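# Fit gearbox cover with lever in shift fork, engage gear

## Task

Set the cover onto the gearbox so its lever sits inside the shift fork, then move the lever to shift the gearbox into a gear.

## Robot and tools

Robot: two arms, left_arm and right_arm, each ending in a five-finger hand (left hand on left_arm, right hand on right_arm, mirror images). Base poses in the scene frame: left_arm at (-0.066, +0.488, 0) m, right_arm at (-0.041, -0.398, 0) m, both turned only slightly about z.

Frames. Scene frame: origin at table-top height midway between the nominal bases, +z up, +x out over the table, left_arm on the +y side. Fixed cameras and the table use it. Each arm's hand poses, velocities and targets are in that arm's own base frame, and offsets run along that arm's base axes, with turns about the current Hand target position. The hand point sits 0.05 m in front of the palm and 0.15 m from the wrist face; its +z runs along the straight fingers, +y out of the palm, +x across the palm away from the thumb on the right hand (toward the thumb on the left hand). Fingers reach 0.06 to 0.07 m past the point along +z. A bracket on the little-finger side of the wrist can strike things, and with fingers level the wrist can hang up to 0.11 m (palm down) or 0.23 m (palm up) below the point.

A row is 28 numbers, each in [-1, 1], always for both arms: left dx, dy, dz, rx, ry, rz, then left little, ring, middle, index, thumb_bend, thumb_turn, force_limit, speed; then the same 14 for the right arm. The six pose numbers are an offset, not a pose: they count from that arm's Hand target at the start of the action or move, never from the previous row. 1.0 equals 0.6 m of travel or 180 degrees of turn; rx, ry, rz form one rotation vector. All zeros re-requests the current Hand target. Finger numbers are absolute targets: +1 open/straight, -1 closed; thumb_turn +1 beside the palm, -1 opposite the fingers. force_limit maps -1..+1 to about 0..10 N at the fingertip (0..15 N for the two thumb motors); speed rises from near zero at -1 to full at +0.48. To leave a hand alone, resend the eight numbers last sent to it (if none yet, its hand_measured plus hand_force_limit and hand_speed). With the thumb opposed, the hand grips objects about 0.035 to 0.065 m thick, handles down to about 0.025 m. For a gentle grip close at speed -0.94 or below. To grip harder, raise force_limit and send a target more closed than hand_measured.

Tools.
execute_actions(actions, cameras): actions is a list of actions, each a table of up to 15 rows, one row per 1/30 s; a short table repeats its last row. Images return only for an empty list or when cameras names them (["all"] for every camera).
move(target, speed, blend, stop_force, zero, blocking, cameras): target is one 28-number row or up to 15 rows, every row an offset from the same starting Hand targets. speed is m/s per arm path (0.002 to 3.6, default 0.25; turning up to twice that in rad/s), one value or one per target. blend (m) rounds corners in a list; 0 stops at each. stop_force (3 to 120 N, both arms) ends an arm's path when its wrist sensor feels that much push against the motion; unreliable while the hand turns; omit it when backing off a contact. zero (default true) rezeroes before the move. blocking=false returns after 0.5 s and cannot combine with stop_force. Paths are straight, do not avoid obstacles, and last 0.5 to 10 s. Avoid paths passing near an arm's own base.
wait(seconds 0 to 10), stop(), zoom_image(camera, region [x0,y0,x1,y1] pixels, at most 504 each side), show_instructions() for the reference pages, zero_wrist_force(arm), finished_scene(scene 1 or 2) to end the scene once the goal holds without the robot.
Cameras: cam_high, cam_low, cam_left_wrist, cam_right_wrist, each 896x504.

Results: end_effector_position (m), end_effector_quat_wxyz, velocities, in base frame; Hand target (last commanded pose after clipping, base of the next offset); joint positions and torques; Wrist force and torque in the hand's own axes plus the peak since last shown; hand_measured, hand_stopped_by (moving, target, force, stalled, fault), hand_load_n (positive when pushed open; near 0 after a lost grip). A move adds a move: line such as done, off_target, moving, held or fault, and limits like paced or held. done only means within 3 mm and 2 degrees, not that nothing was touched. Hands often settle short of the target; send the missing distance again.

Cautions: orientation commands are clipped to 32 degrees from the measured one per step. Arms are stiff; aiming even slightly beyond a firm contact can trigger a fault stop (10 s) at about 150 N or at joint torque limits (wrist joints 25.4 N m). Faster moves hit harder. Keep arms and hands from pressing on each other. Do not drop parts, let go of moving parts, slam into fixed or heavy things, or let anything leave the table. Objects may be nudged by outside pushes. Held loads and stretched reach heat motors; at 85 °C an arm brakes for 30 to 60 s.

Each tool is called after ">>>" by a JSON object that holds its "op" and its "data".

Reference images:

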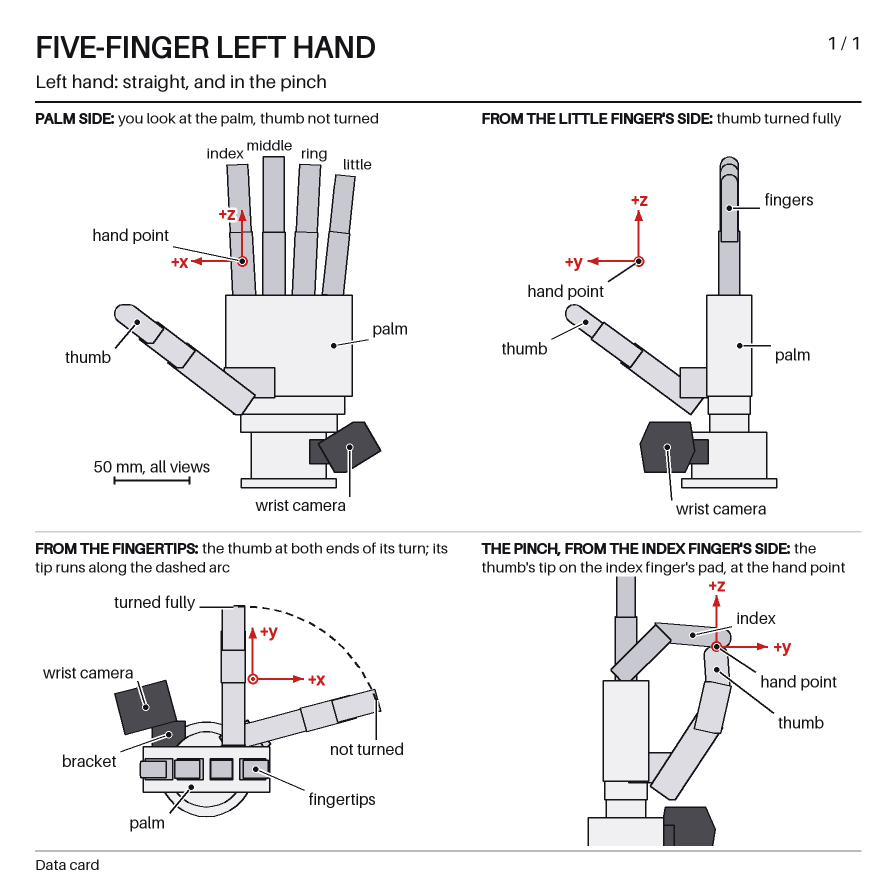

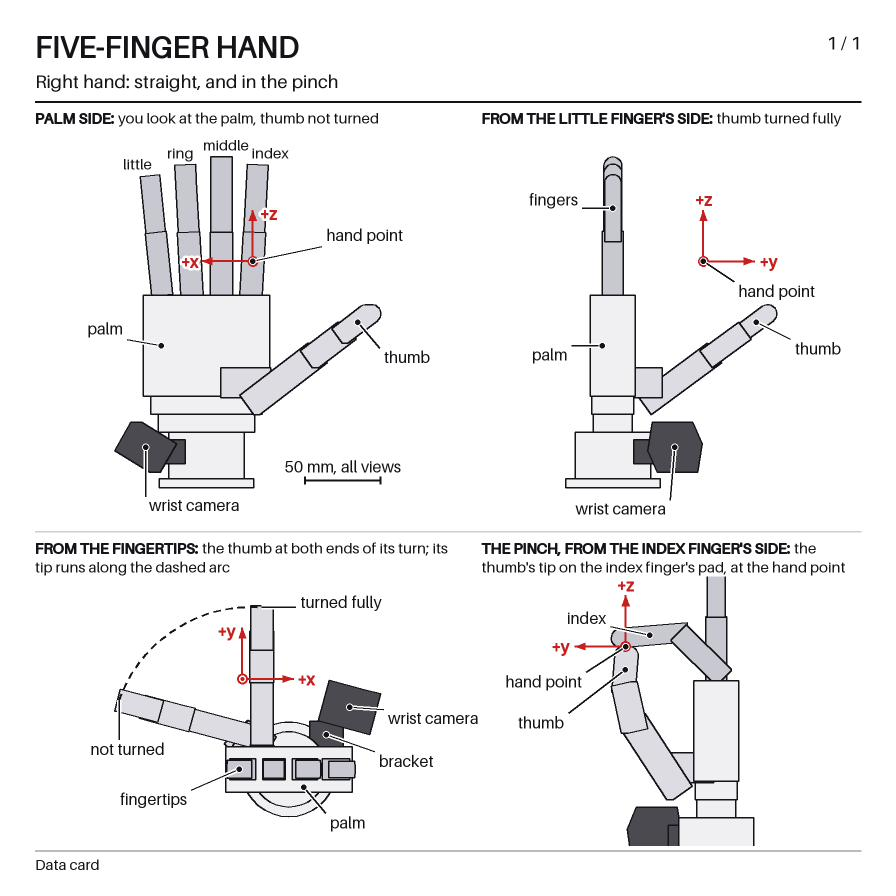

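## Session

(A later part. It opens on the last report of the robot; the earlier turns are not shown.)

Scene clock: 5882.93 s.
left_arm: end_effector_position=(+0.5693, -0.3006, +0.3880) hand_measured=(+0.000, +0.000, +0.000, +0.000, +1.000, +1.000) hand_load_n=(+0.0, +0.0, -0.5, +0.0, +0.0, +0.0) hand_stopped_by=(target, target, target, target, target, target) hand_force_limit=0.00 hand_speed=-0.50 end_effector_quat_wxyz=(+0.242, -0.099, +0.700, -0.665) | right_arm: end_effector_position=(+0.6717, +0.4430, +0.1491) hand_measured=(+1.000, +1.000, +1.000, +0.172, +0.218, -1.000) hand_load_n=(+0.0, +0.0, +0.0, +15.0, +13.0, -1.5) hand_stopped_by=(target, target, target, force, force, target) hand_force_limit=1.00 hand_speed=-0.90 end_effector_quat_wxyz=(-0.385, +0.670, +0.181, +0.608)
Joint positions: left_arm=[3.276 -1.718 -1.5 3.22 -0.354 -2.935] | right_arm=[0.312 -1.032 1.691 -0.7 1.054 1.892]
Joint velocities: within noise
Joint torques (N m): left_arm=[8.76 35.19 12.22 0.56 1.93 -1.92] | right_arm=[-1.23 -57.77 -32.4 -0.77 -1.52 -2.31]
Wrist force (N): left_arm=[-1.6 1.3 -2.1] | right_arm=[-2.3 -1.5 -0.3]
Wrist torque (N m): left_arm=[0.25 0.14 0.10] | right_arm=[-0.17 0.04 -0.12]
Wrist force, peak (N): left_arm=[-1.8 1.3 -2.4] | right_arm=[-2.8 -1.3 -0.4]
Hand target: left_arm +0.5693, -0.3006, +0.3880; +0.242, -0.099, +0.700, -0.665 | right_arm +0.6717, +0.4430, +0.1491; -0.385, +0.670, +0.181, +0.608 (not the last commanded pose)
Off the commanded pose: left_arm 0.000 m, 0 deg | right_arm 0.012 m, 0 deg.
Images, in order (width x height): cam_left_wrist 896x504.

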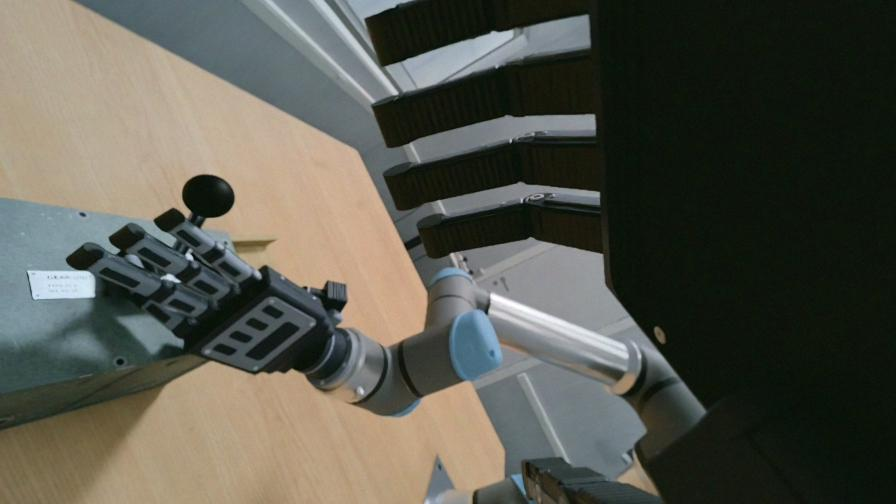

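>>> {"op": "move", "data": {"target": [[0,0,0,0,0,0,0,0,0,0,1,1,0,-0.5,0,0,0.0033,0,0,0,1,1,1,-0.5,-0.6,-1,1.0,-0.9],[0,0,0,0,0,0,0,0,0,0,1,1,0,-0.5,-0.0033,0.0018,0.0033,0.004,-0.0038,0,1,1,1,-0.5,-0.6,-1,1.0,-0.9],[0,0,0,0,0,0,0,0,0,0,1,1,0,-0.5,-0.0033,0.0018,-0.02,0.004,-0.0038,0,1,1,1,-0.5,-0.6,-1,1.0,-0.9]], "speed": 0.008, "stop_force": 5, "cameras": ["cam_low"]}}

>>> {"op": "zoom_image", "data": {"camera": "cam_low", "region": [310, 240, 430, 330]}}

Scene clock: 5949.53 s.
left_arm: end_effector_position=(+0.5693, -0.3006, +0.3880) hand_measured=(+0.000, +0.000, +0.000, +0.000, +1.000, +1.000) hand_load_n=(+0.0, +0.0, +0.0, +0.0, +0.0, +0.0) hand_stopped_by=(target, target, target, target, target, target) hand_force_limit=0.00 hand_speed=-0.50 end_effector_quat_wxyz=(+0.242, -0.099, +0.700, -0.665) | right_arm: end_effector_position=(+0.6697, +0.4441, +0.1473) hand_measured=(+1.000, +1.000, +1.000, +0.172, +0.218, -1.000) hand_load_n=(+0.0, +0.0, +0.0, +17.5, +10.5, +2.5) hand_stopped_by=(target, target, target, force, force, target) hand_force_limit=1.00 hand_speed=-0.90 end_effector_quat_wxyz=(-0.388, +0.664, +0.180, +0.613)
Joint positions: left_arm=[3.276 -1.718 -1.5 3.22 -0.354 -2.935] | right_arm=[0.314 -1.029 1.707 -0.739 1.057 1.901]
Joint torques (N m): left_arm=[8.62 34.97 12.76 0.5 1.76 -1.8] | right_arm=[3.22 -56.82 -30.75 -0.93 3 1.35]
Wrist force (N): left_arm=[-1.8 1.1 -2.2] | right_arm=[-1.1 -4.9 2.7]
Wrist torque (N m): left_arm=[0.22 0.17 0.10] | right_arm=[-0.26 0.12 -0.07]
Wrist force, peak (N): left_arm=[-1.8 1.3 -2.3] | right_arm=[2.6 -8.1 4.2]
Hand target: left_arm +0.5693, -0.3006, +0.3880; +0.242, -0.099, +0.700, -0.665 | right_arm +0.6697, +0.4441, +0.1473; -0.388, +0.664, +0.180, +0.613 (not the last commanded pose)
Off the commanded pose: left_arm 0.000 m, 0 deg | right_arm 0.010 m, 0 deg.
move: contact (right_arm); path passed 2 of 3 targets
Images, in order (width x height): cam_low 896x504.

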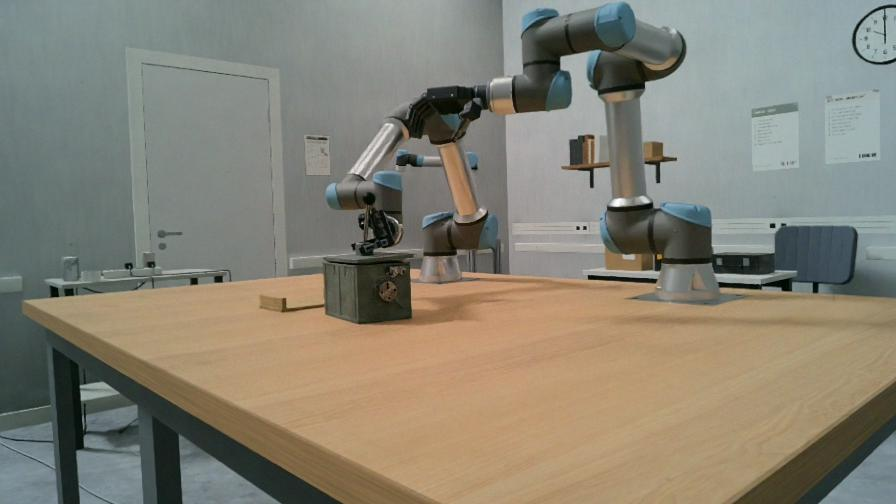

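Scaled by 4.200 from the camera's 896x504 image, which has a finer 1280x720 frame.

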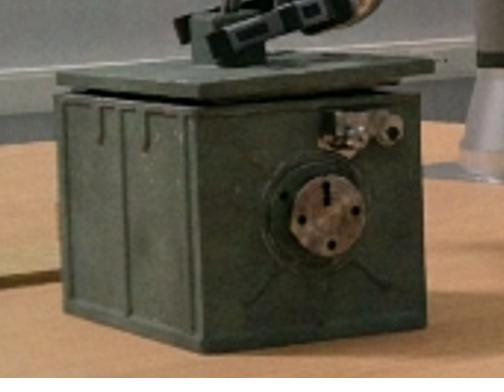

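>>> {"op": "zoom_image", "data": {"camera": "cam_low", "region": [316, 240, 371, 275]}}

>>> {"op": "zoom_image", "data": {"camera": "cam_low", "region": [363, 240, 418, 275]}}

>>> {"op": "execute_actions", "data": {"actions": [], "cameras": ["cam_high","cam_right_wrist"]}}

>>> {"op": "zoom_image", "data": {"camera": "cam_high", "region": [470, 240, 570, 330]}}

Scaled by 9.164 from the camera's 896x504 image, which has a finer 1280x720 frame.

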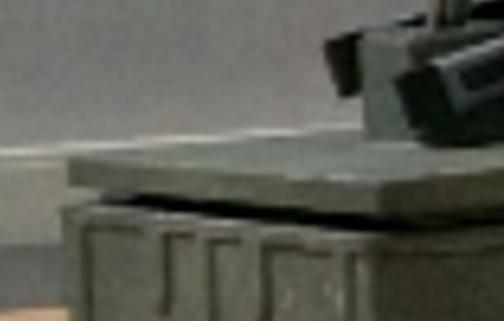

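Scaled by 9.164 from the camera's 896x504 image, which has a finer 1280x720 frame.

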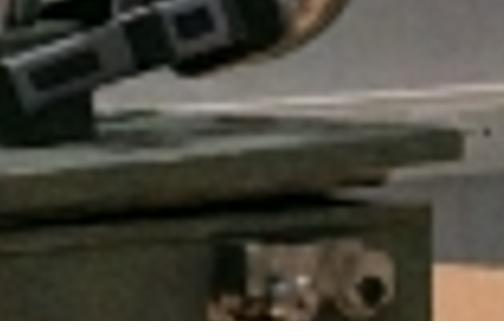

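Scene clock: 6016.10 s.
left_arm: end_effector_position=(+0.5693, -0.3006, +0.3880) hand_measured=(+0.000, +0.000, +0.000, +0.000, +1.000, +1.000) hand_load_n=(+0.0, +0.0, +0.0, -0.5, +0.0, +0.0) hand_stopped_by=(target, target, target, target, target, target) hand_force_limit=0.00 hand_speed=-0.50 end_effector_quat_wxyz=(+0.242, -0.099, +0.700, -0.665) | right_arm: end_effector_position=(+0.6697, +0.4441, +0.1473) hand_measured=(+1.000, +1.000, +1.000, +0.172, +0.218, -1.000) hand_load_n=(+0.0, +0.0, +0.0, +17.5, +10.5, +2.5) hand_stopped_by=(target, target, target, force, force, target) hand_force_limit=1.00 hand_speed=-0.90 end_effector_quat_wxyz=(-0.388, +0.664, +0.180, +0.613)
Joint positions: left_arm=[3.276 -1.718 -1.5 3.22 -0.354 -2.935] | right_arm=[0.314 -1.029 1.707 -0.739 1.057 1.901]
Joint velocities: within noise
Joint torques (N m): left_arm=[8.29 34.84 12.51 0.45 1.81 -1.84] | right_arm=[-1.4 -56.73 -29.15 -3.17 3.06 0.29]
Wrist force (N): left_arm=[-1.8 1.2 -2.2] | right_arm=[-1.4 -4.9 2.6]
Wrist torque (N m): left_arm=[0.23 0.17 0.10] | right_arm=[-0.27 0.15 -0.08]
Wrist force, peak (N): left_arm=[-1.8 1.2 -2.5] | right_arm=[-0.7 -5.7 3.0]
Hand target: left_arm +0.5693, -0.3006, +0.3880; +0.242, -0.099, +0.700, -0.665 | right_arm +0.6697, +0.4441, +0.1473; -0.388, +0.664, +0.180, +0.613 (not the last commanded pose)
Off the commanded pose: left_arm 0.000 m, 0 deg | right_arm 0.010 m, 0 deg.
Images, in order (width x height): cam_high 896x504, cam_right_wrist 896x504.

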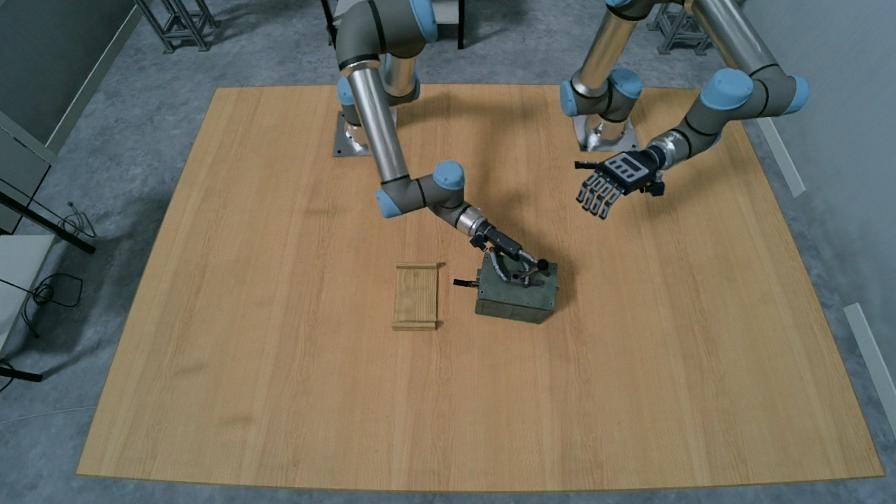

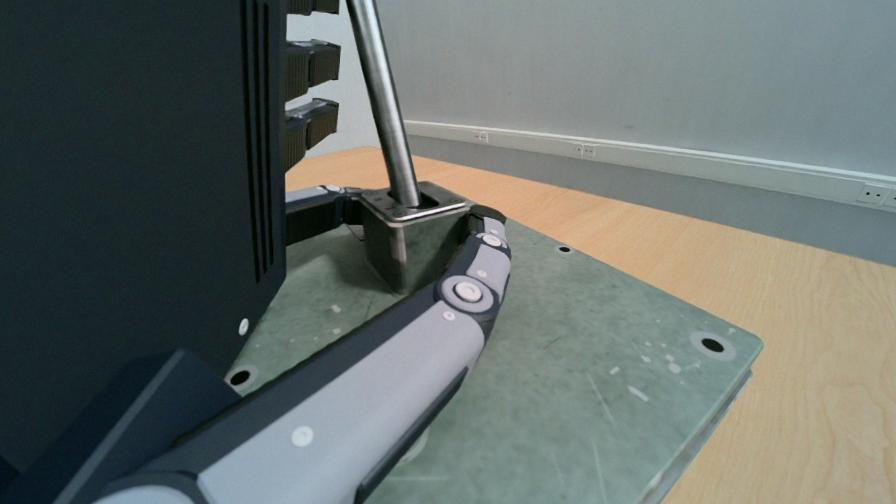

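Scaled by 5.040 from the camera's 896x504 image, which has a finer 1280x720 frame.

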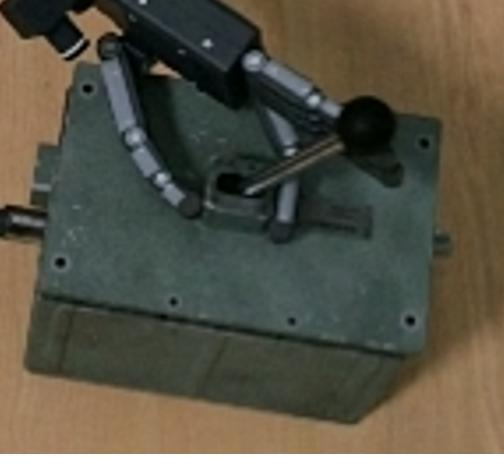

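>>> {"op": "zoom_image", "data": {"camera": "cam_high", "region": [470, 280, 520, 330]}}

>>> {"op": "zoom_image", "data": {"camera": "cam_high", "region": [518, 280, 568, 330]}}

Scaled by 10.080 from the camera's 896x504 image, which has a finer 1280x720 frame.

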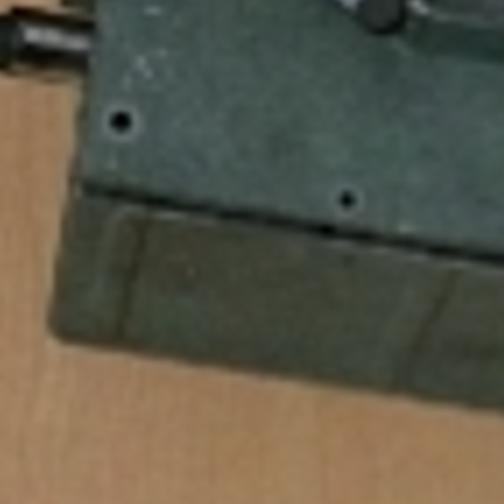

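Scaled by 10.080 from the camera's 896x504 image, which has a finer 1280x720 frame.

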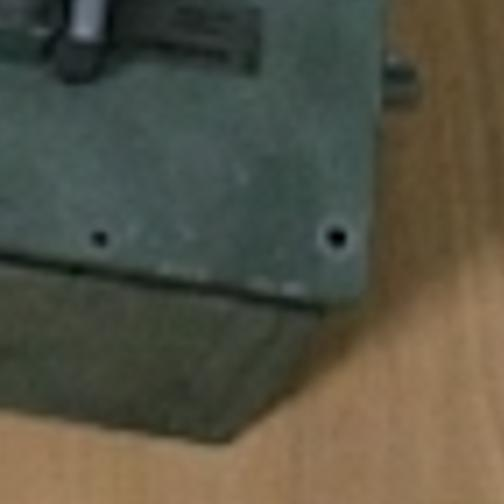

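>>> {"op": "move", "data": {"target": [0.1795,0.126,-0.2967,-0.0314,0.0588,0,0,0,0,0,1,1,0,-0.5,0,0,0.0083,0,0,0,1,1,1,-0.5,-0.6,-1,1.0,-0.9], "speed": 0.1, "cameras": ["all"]}}

Scene clock: 6145.60 s.
left_arm: end_effector_position=(+0.6769, -0.2250, +0.2100) hand_measured=(+0.000, +0.000, +0.000, +0.000, +1.000, +1.000) hand_load_n=(+0.0, +0.0, +0.0, +0.0, +0.0, +0.0) hand_stopped_by=(target, target, target, target, target, target) hand_force_limit=0.00 hand_speed=-0.50 end_effector_quat_wxyz=(+0.171, -0.171, +0.686, -0.686) | right_arm: end_effector_position=(+0.6697, +0.4441, +0.1523) hand_measured=(+1.000, +1.000, +1.000, +0.172, +0.218, -1.000) hand_load_n=(+0.5, +0.0, +0.0, +13.0, +16.0, +3.0) hand_stopped_by=(target, target, target, force, force, target) hand_force_limit=1.00 hand_speed=-0.90 end_effector_quat_wxyz=(-0.388, +0.664, +0.180, +0.613)
Joint positions: left_arm=[3.389 -2.096 -1.467 3.567 -0.242 -3.146] | right_arm=[0.314 -1.037 1.704 -0.728 1.057 1.901]
Joint torques (N m): left_arm=[9.8 30.49 28.61 2.01 2.34 -1.97] | right_arm=[-10.11 -61.21 -33.8 -1.1 1.47 -1.79]
Wrist force (N): left_arm=[-1.9 1.2 -2.0] | right_arm=[-5.1 1.9 -0.3]
Wrist torque (N m): left_arm=[0.19 0.17 0.16] | right_arm=[-0.04 0.06 -0.16]
Wrist force, peak (N): left_arm=[-2.4 1.7 -1.9] | right_arm=[-0.7 -5.6 3.0]
Hand target: left_arm +0.6770, -0.2250, +0.2100; +0.171, -0.171, +0.686, -0.686 | right_arm +0.6697, +0.4441, +0.1523; -0.388, +0.664, +0.180, +0.613
Off the commanded pose: left_arm 0.000 m, 0 deg | right_arm 0.000 m, 0 deg.
move: done

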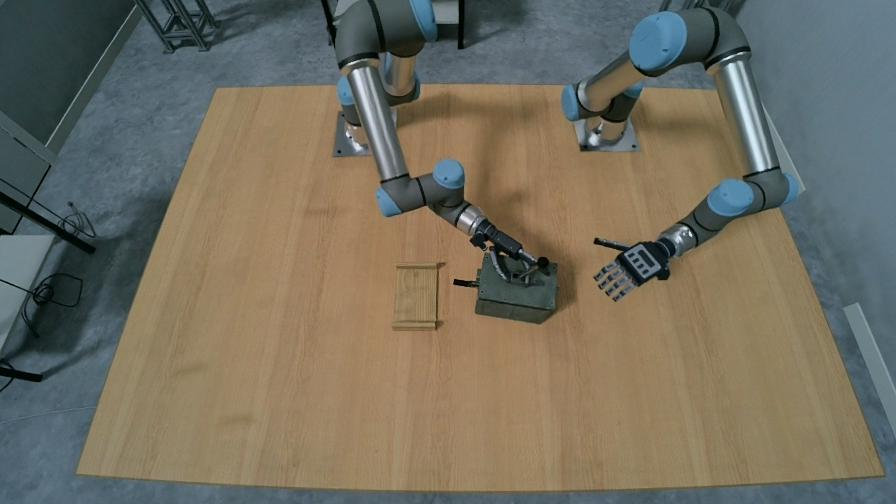

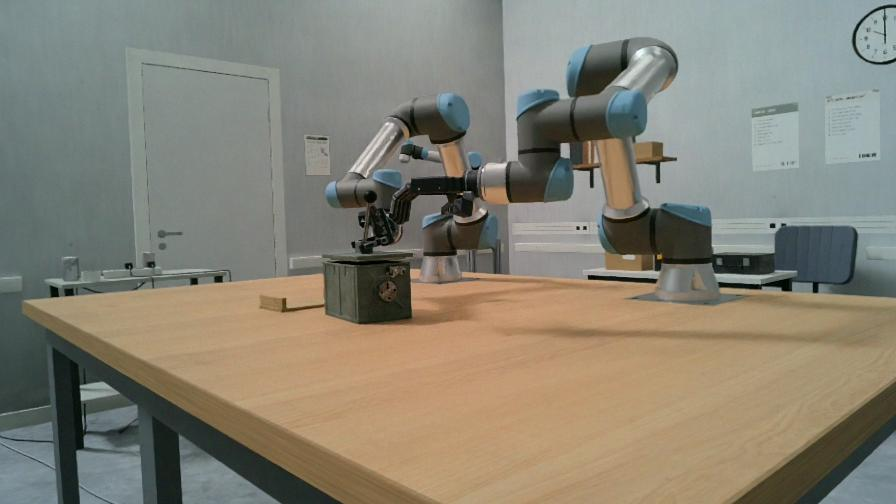

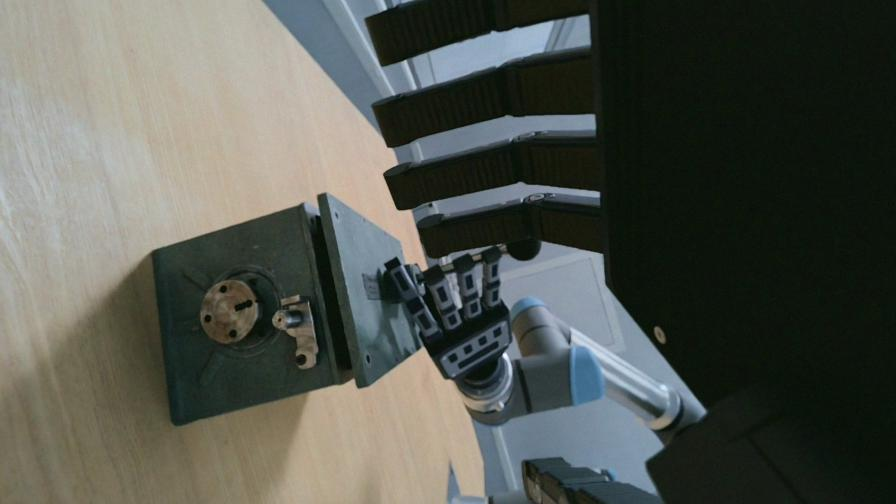

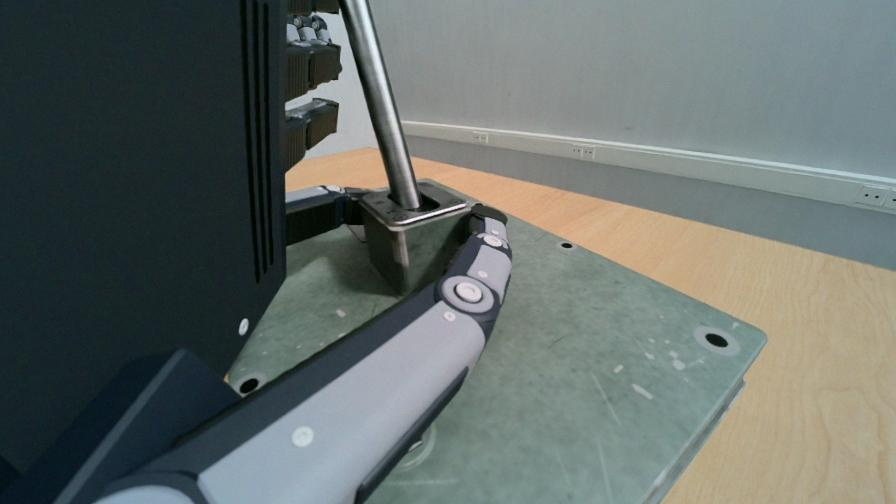

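>>> {"op": "zoom_image", "data": {"camera": "cam_left_wrist", "region": [270, 180, 420, 300]}}

>>> {"op": "zoom_image", "data": {"camera": "cam_left_wrist", "region": [290, 290, 440, 410]}}

>>> {"op": "zoom_image", "data": {"camera": "cam_left_wrist", "region": [140, 180, 440, 430]}}

Scaled by 3.360 from the camera's 896x504 image, which has a finer 1280x720 frame.

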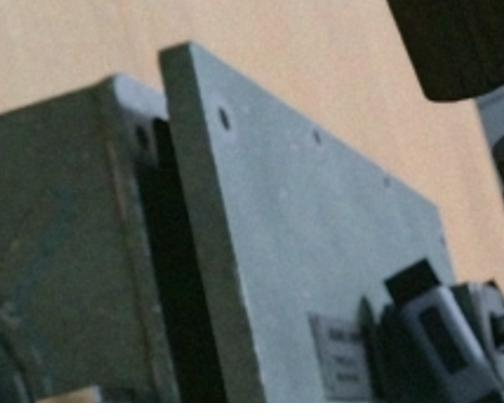

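Scaled by 3.360 from the camera's 896x504 image, which has a finer 1280x720 frame.

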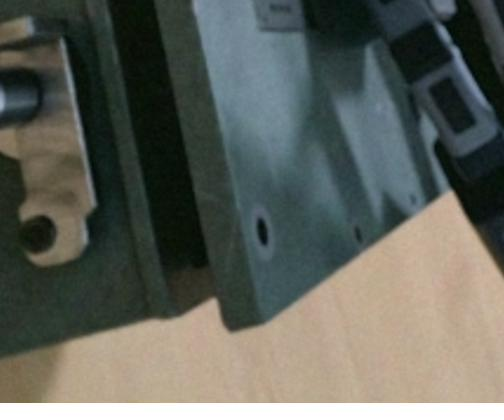

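Scaled by 1.680 from the camera's 896x504 image, which has a finer 1280x720 frame.

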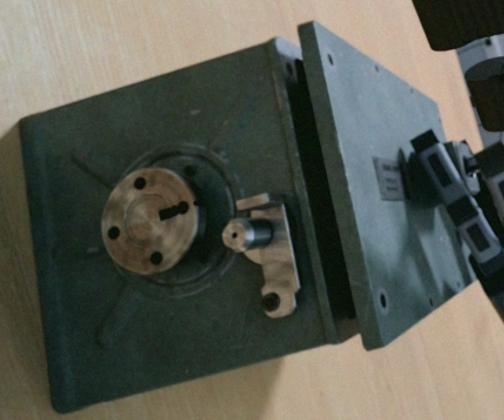

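>>> {"op": "zoom_image", "data": {"camera": "cam_low", "region": [316, 240, 371, 275]}}

>>> {"op": "zoom_image", "data": {"camera": "cam_low", "region": [363, 240, 418, 275]}}

Scaled by 9.164 from the camera's 896x504 image, which has a finer 1280x720 frame.

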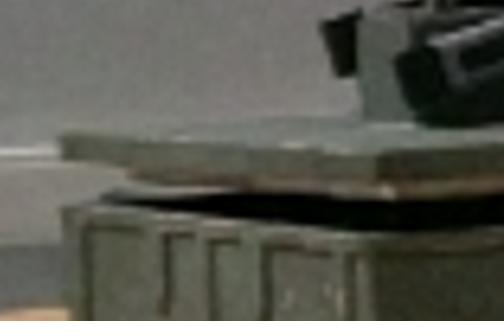

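Scaled by 9.164 from the camera's 896x504 image, which has a finer 1280x720 frame.

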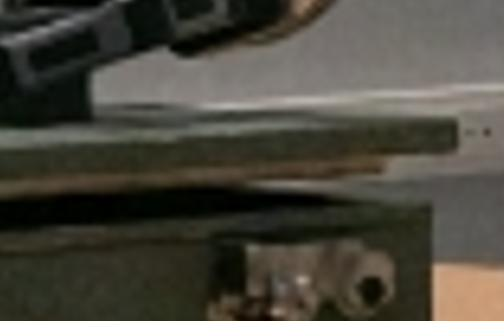

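>>> {"op": "move", "data": {"target": [0,0,0,0,0,0,0,0,0,0,1,1,0,-0.5,0.0017,-0.0046,0,-0.0033,0.0007,0,1,1,1,-0.5,-0.6,-1,1.0,-0.9], "speed": 0.02, "cameras": ["cam_low","cam_left_wrist","cam_high"]}}

>>> {"op": "zoom_image", "data": {"camera": "cam_low", "region": [316, 240, 371, 275]}}

>>> {"op": "zoom_image", "data": {"camera": "cam_low", "region": [363, 240, 418, 275]}}

>>> {"op": "zoom_image", "data": {"camera": "cam_left_wrist", "region": [270, 180, 420, 300]}}

>>> {"op": "zoom_image", "data": {"camera": "cam_left_wrist", "region": [290, 290, 440, 410]}}

Scene clock: 6189.37 s.
left_arm: end_effector_position=(+0.6770, -0.2250, +0.2100) hand_measured=(+0.000, +0.000, +0.000, +0.000, +1.000, +1.000) hand_load_n=(+0.0, +0.0, +0.0, +0.0, +0.0, -0.5) hand_stopped_by=(target, target, target, target, target, target) hand_force_limit=0.00 hand_speed=-0.50 end_effector_quat_wxyz=(+0.171, -0.171, +0.686, -0.686) | right_arm: end_effector_position=(+0.6707, +0.4414, +0.1523) hand_measured=(+1.000, +1.000, +1.000, +0.172, +0.218, -1.000) hand_load_n=(+0.0, +0.0, +0.0, +13.0, +15.5, +3.0) hand_stopped_by=(target, target, target, force, force, target) hand_force_limit=1.00 hand_speed=-0.90 end_effector_quat_wxyz=(-0.385, +0.667, +0.182, +0.611)
Joint positions: left_arm=[3.389 -2.096 -1.467 3.567 -0.242 -3.146] | right_arm=[0.309 -1.038 1.7 -0.713 1.051 1.891]
Joint torques (N m): left_arm=[9.62 33.84 20.56 1.76 2.43 -1.86] | right_arm=[-11.66 -61.7 -34.39 -1.04 -2.73 -2.77]
Wrist force (N): left_arm=[-2.1 1.0 -1.8] | right_arm=[-5.0 2.0 -0.3]
Wrist torque (N m): left_arm=[0.15 0.20 0.16] | right_arm=[-0.01 0.05 0.04]
Wrist force, peak (N): left_arm=[-2.2 1.3 -1.9] | right_arm=[-5.2 2.1 -0.4]
Hand target: left_arm +0.6770, -0.2250, +0.2100; +0.171, -0.171, +0.686, -0.686 | right_arm +0.6707, +0.4414, +0.1523; -0.385, +0.667, +0.182, +0.611
Off the commanded pose: left_arm 0.000 m, 0 deg | right_arm 0.000 m, 0 deg.
move: done
Images, in order (width x height): cam_high 896x504, cam_low 896x504, cam_left_wrist 896x504.

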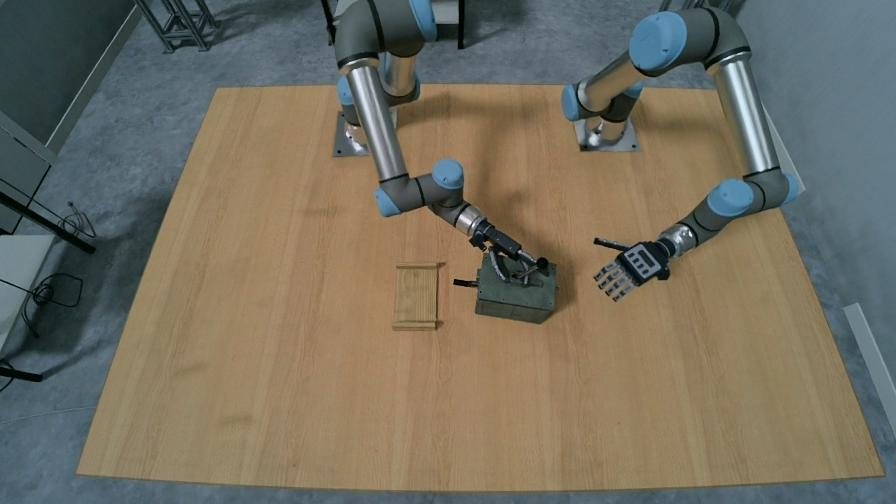

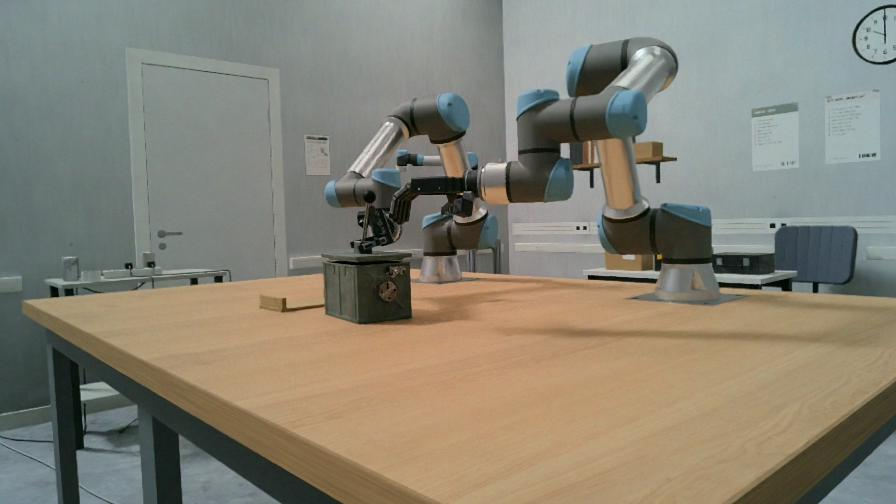

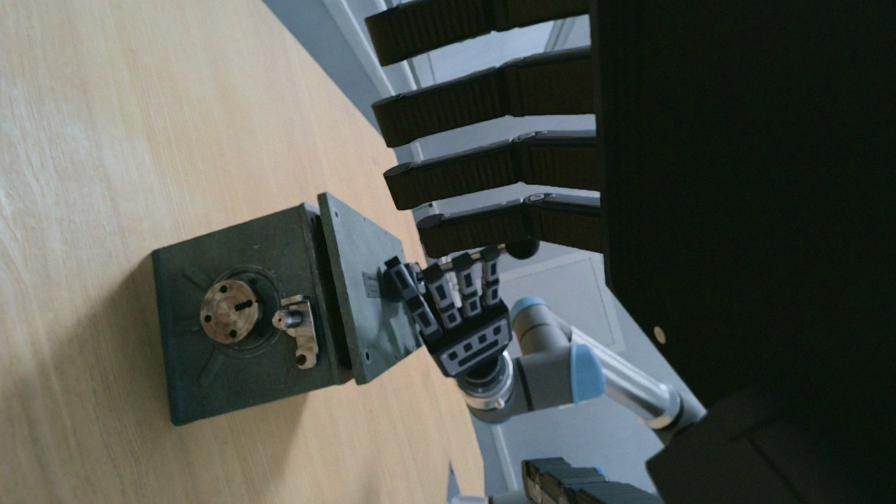

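Scaled by 9.164 from the camera's 896x504 image, which has a finer 1280x720 frame.

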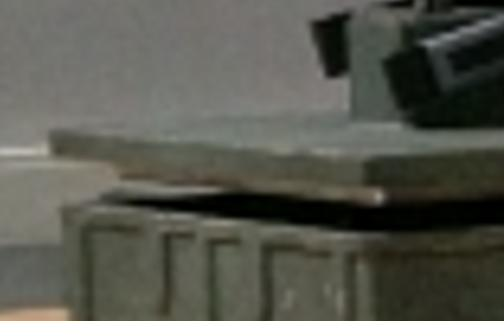

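Scaled by 9.164 from the camera's 896x504 image, which has a finer 1280x720 frame.

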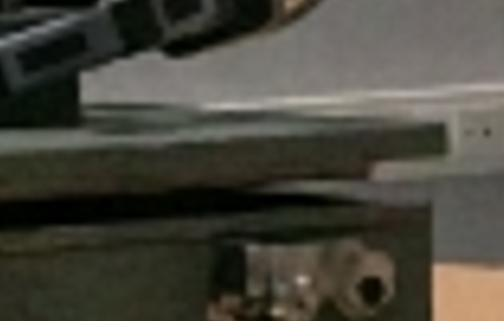

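Scaled by 3.360 from the camera's 896x504 image, which has a finer 1280x720 frame.

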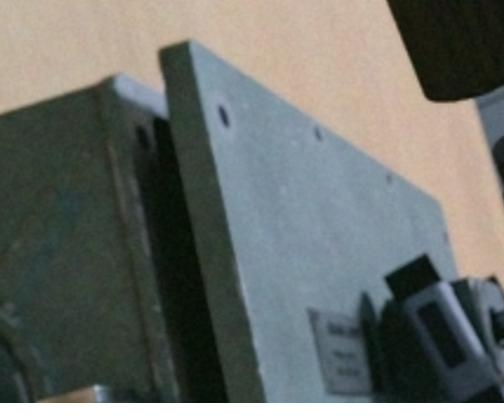

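Scaled by 3.360 from the camera's 896x504 image, which has a finer 1280x720 frame.

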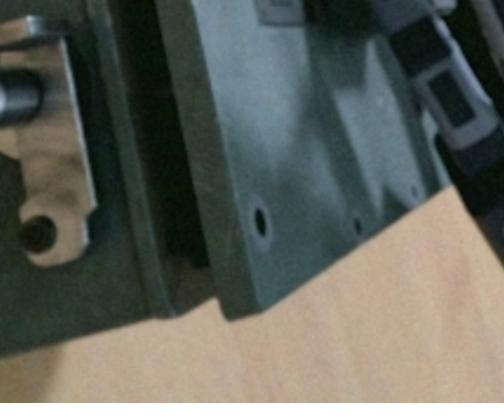

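>>> {"op": "move", "data": {"target": [0,0,0,0,0,0,0,0,0,0,1,1,0,-0.5,0.0007,0.0006,-0.028,0,0,0,1,1,1,-0.5,-0.6,-1,1.0,-0.9], "speed": 0.01, "stop_force": 5, "cameras": ["cam_low","cam_left_wrist"]}}

>>> {"op": "zoom_image", "data": {"camera": "cam_low", "region": [316, 240, 371, 275]}}

>>> {"op": "zoom_image", "data": {"camera": "cam_low", "region": [363, 240, 418, 275]}}

>>> {"op": "zoom_image", "data": {"camera": "cam_left_wrist", "region": [270, 180, 420, 300]}}

>>> {"op": "zoom_image", "data": {"camera": "cam_left_wrist", "region": [290, 290, 440, 410]}}

Scene clock: 6214.33 s.
left_arm: end_effector_position=(+0.6770, -0.2250, +0.2100) hand_measured=(+0.000, +0.000, +0.000, +0.000, +1.000, +1.000) hand_load_n=(+0.0, +0.0, +0.0, +0.0, +0.0, +0.0) hand_stopped_by=(target, target, target, target, target, target) hand_force_limit=0.00 hand_speed=-0.50 end_effector_quat_wxyz=(+0.171, -0.171, +0.686, -0.686) | right_arm: end_effector_position=(+0.6709, +0.4414, +0.1477) hand_measured=(+1.000, +1.000, +1.000, +0.172, +0.218, -1.000) hand_load_n=(+0.0, +0.0, +0.0, +13.5, +14.0, +0.5) hand_stopped_by=(target, target, target, force, force, target) hand_force_limit=1.00 hand_speed=-0.90 end_effector_quat_wxyz=(-0.385, +0.667, +0.182, +0.611)
Joint positions: left_arm=[3.389 -2.096 -1.467 3.567 -0.242 -3.146] | right_arm=[0.309 -1.031 1.703 -0.723 1.051 1.891]
Joint torques (N m): left_arm=[9.18 45.53 9.62 1.77 2.38 -1.89] | right_arm=[1.59 -61.14 -34.27 -1.06 1.58 -2.21]
Wrist force (N): left_arm=[-1.9 1.0 -1.8] | right_arm=[-3.0 0.0 -0.4]
Wrist torque (N m): left_arm=[0.16 0.17 0.17] | right_arm=[-0.12 0.02 0.04]
Wrist force, peak (N): left_arm=[-2.2 1.2 -2.1] | right_arm=[-5.3 1.9 0.1]
Hand target: left_arm +0.6770, -0.2250, +0.2100; +0.171, -0.171, +0.686, -0.686 | right_arm +0.6709, +0.4414, +0.1477; -0.385, +0.667, +0.182, +0.611 (not the last commanded pose)
Off the commanded pose: left_arm 0.000 m, 0 deg | right_arm 0.012 m, 0 deg.
move: contact (right_arm)
Images, in order (width x height): cam_low 896x504, cam_left_wrist 896x504.

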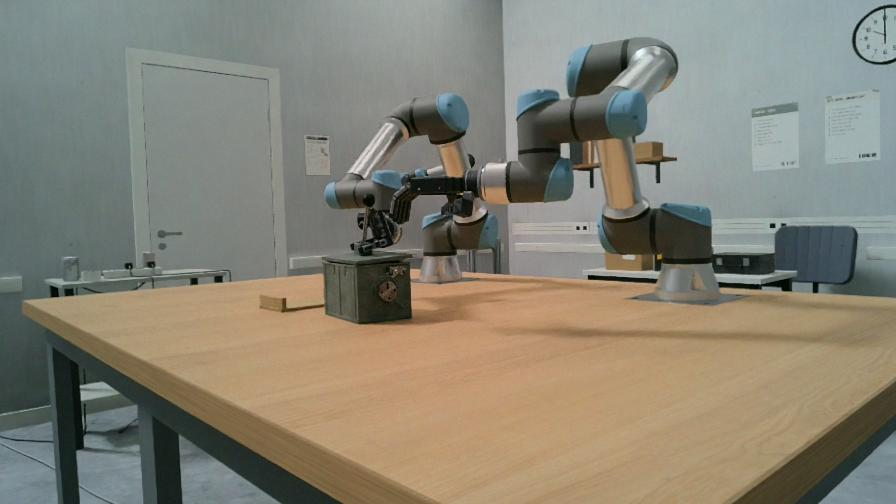

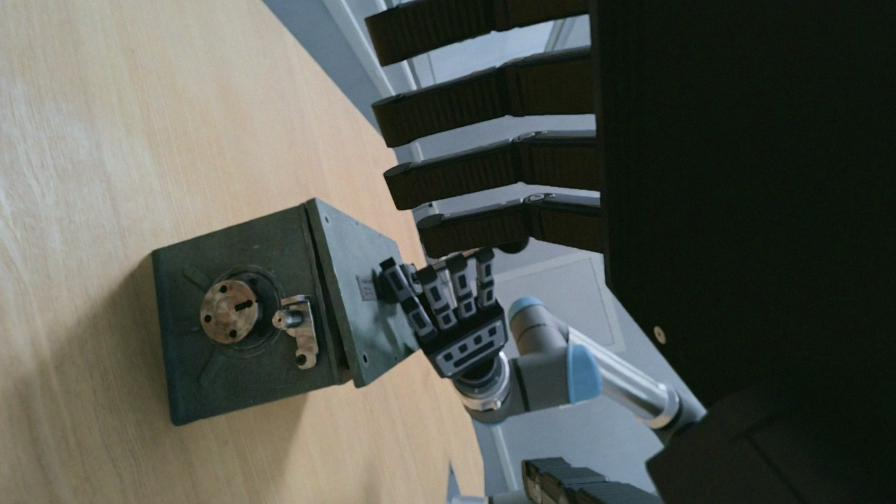

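Scaled by 9.164 from the camera's 896x504 image, which has a finer 1280x720 frame.

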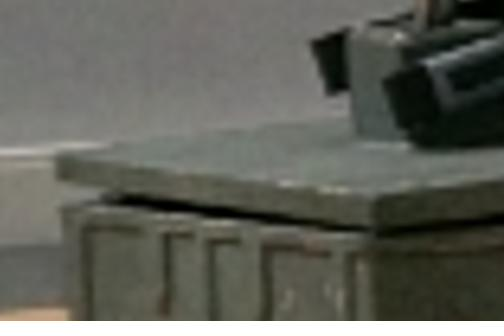

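Scaled by 9.164 from the camera's 896x504 image, which has a finer 1280x720 frame.

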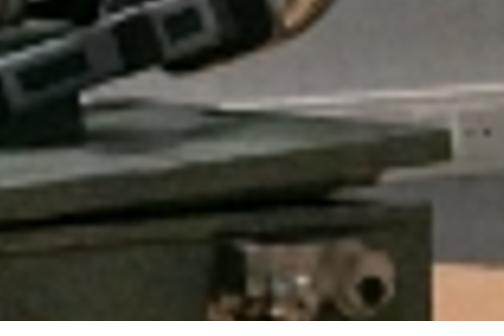

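Scaled by 3.360 from the camera's 896x504 image, which has a finer 1280x720 frame.

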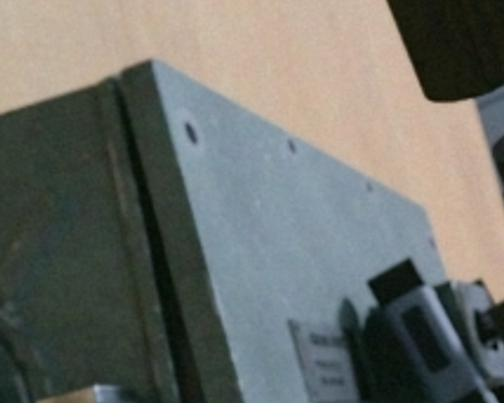

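Scaled by 3.360 from the camera's 896x504 image, which has a finer 1280x720 frame.

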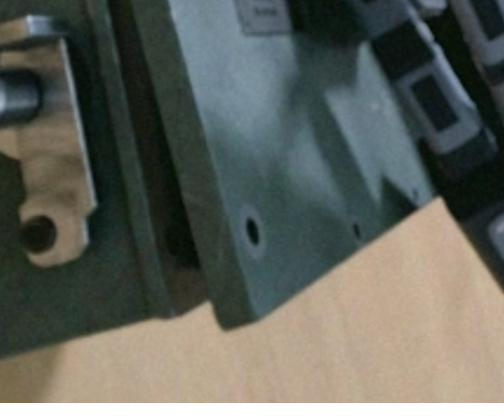

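>>> {"op": "move", "data": {"target": [0,0,0,0,0,0,0,0,0,0,1,1,0,-0.5,0,0,0.1,0,0,0,1,1,1,-0.5,-0.6,-1,1.0,-0.9], "speed": 0.05, "cameras": ["cam_low","cam_left_wrist"]}}

>>> {"op": "zoom_image", "data": {"camera": "cam_left_wrist", "region": [260, 160, 460, 420]}}

>>> {"op": "zoom_image", "data": {"camera": "cam_low", "region": [310, 210, 430, 300]}}

Scene clock: 6242.47 s.
left_arm: end_effector_position=(+0.6770, -0.2250, +0.2100) hand_measured=(+0.000, +0.000, +0.000, +0.000, +1.000, +1.000) hand_load_n=(+0.0, +0.0, +0.0, -0.5, +0.0, +0.0) hand_stopped_by=(target, target, target, target, target, target) hand_force_limit=0.00 hand_speed=-0.50 end_effector_quat_wxyz=(+0.171, -0.171, +0.686, -0.686) | right_arm: end_effector_position=(+0.6709, +0.4414, +0.2076) hand_measured=(+1.000, +1.000, +1.000, +0.172, +0.218, -1.000) hand_load_n=(+0.0, +0.0, +0.0, +12.5, +16.0, +5.0) hand_stopped_by=(target, target, target, force, force, target) hand_force_limit=1.00 hand_speed=-0.90 end_effector_quat_wxyz=(-0.385, +0.667, +0.182, +0.611)
Joint positions: left_arm=[3.389 -2.096 -1.467 3.567 -0.242 -3.146] | right_arm=[0.309 -1.112 1.648 -0.588 1.051 1.891]
Joint torques (N m): left_arm=[10.03 45.87 9.69 1.77 2.41 -1.82] | right_arm=[-6.11 -60.53 -35.21 -1.34 2.37 -1.21]
Wrist force (N): left_arm=[-1.9 0.8 -1.9] | right_arm=[-4.8 1.8 0.0]
Wrist torque (N m): left_arm=[0.13 0.17 0.18] | right_arm=[-0.07 0.02 0.04]
Wrist force, peak (N): left_arm=[-2.2 1.1 -2.1] | right_arm=[-5.4 2.1 -0.3]
Hand target: left_arm +0.6770, -0.2250, +0.2100; +0.171, -0.171, +0.686, -0.686 | right_arm +0.6709, +0.4414, +0.2077; -0.385, +0.667, +0.182, +0.611
Off the commanded pose: left_arm 0.000 m, 0 deg | right_arm 0.000 m, 0 deg.
move: done
Images, in order (width x height): cam_low 896x504, cam_left_wrist 896x504.

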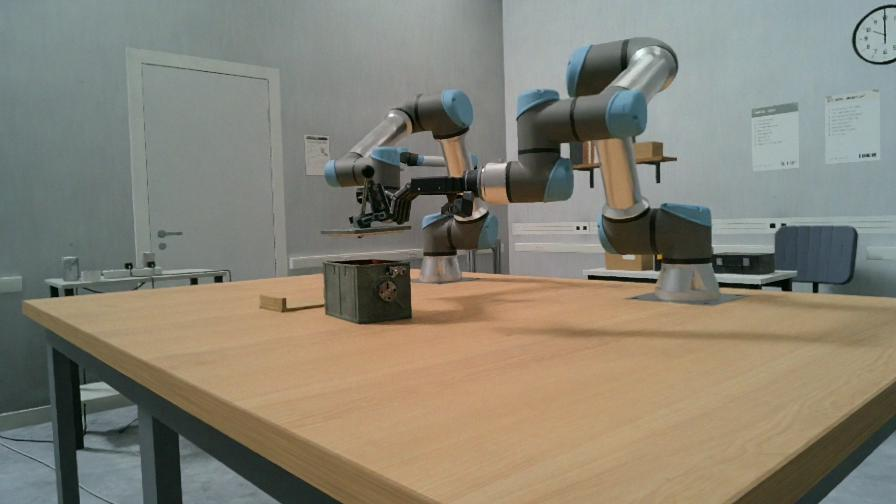

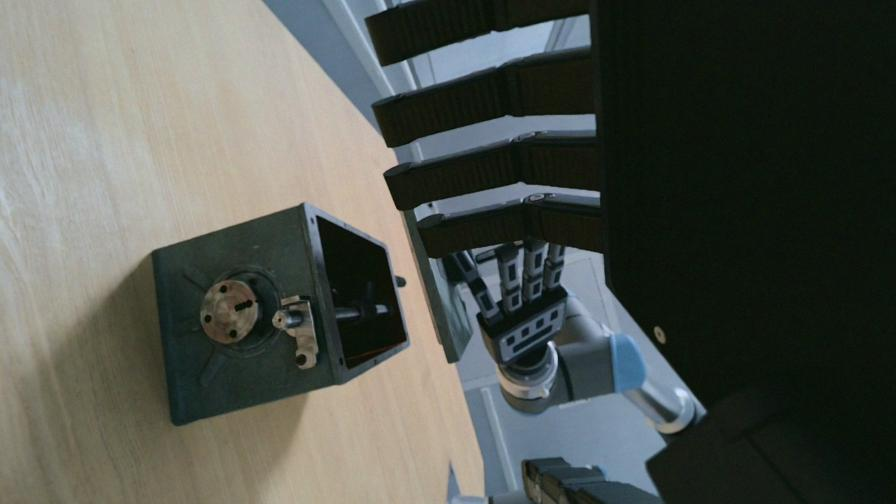

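Scaled by 1.938 from the camera's 896x504 image, which has a finer 1280x720 frame.

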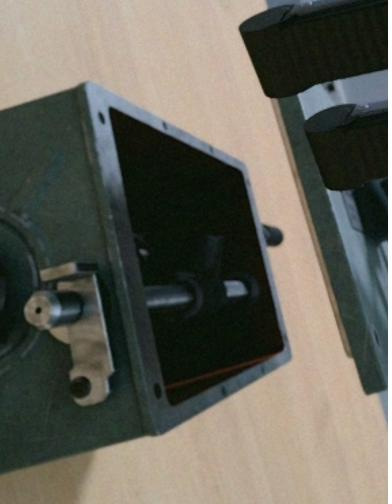

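Scaled by 4.200 from the camera's 896x504 image, which has a finer 1280x720 frame.

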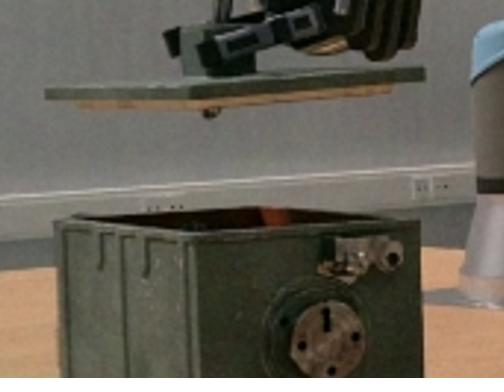

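>>> {"op": "zoom_image", "data": {"camera": "cam_left_wrist", "region": [325, 265, 405, 345]}}

>>> {"op": "zoom_image", "data": {"camera": "cam_low", "region": [318, 222, 418, 280]}}

Scaled by 6.300 from the camera's 896x504 image, which has a finer 1280x720 frame.

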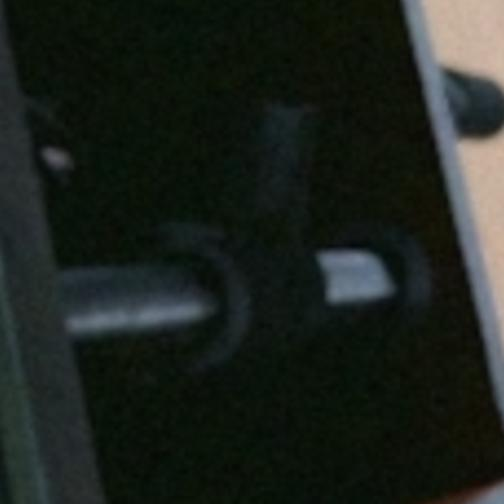

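Scaled by 5.040 from the camera's 896x504 image, which has a finer 1280x720 frame.

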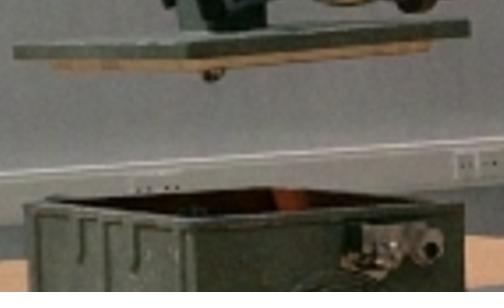

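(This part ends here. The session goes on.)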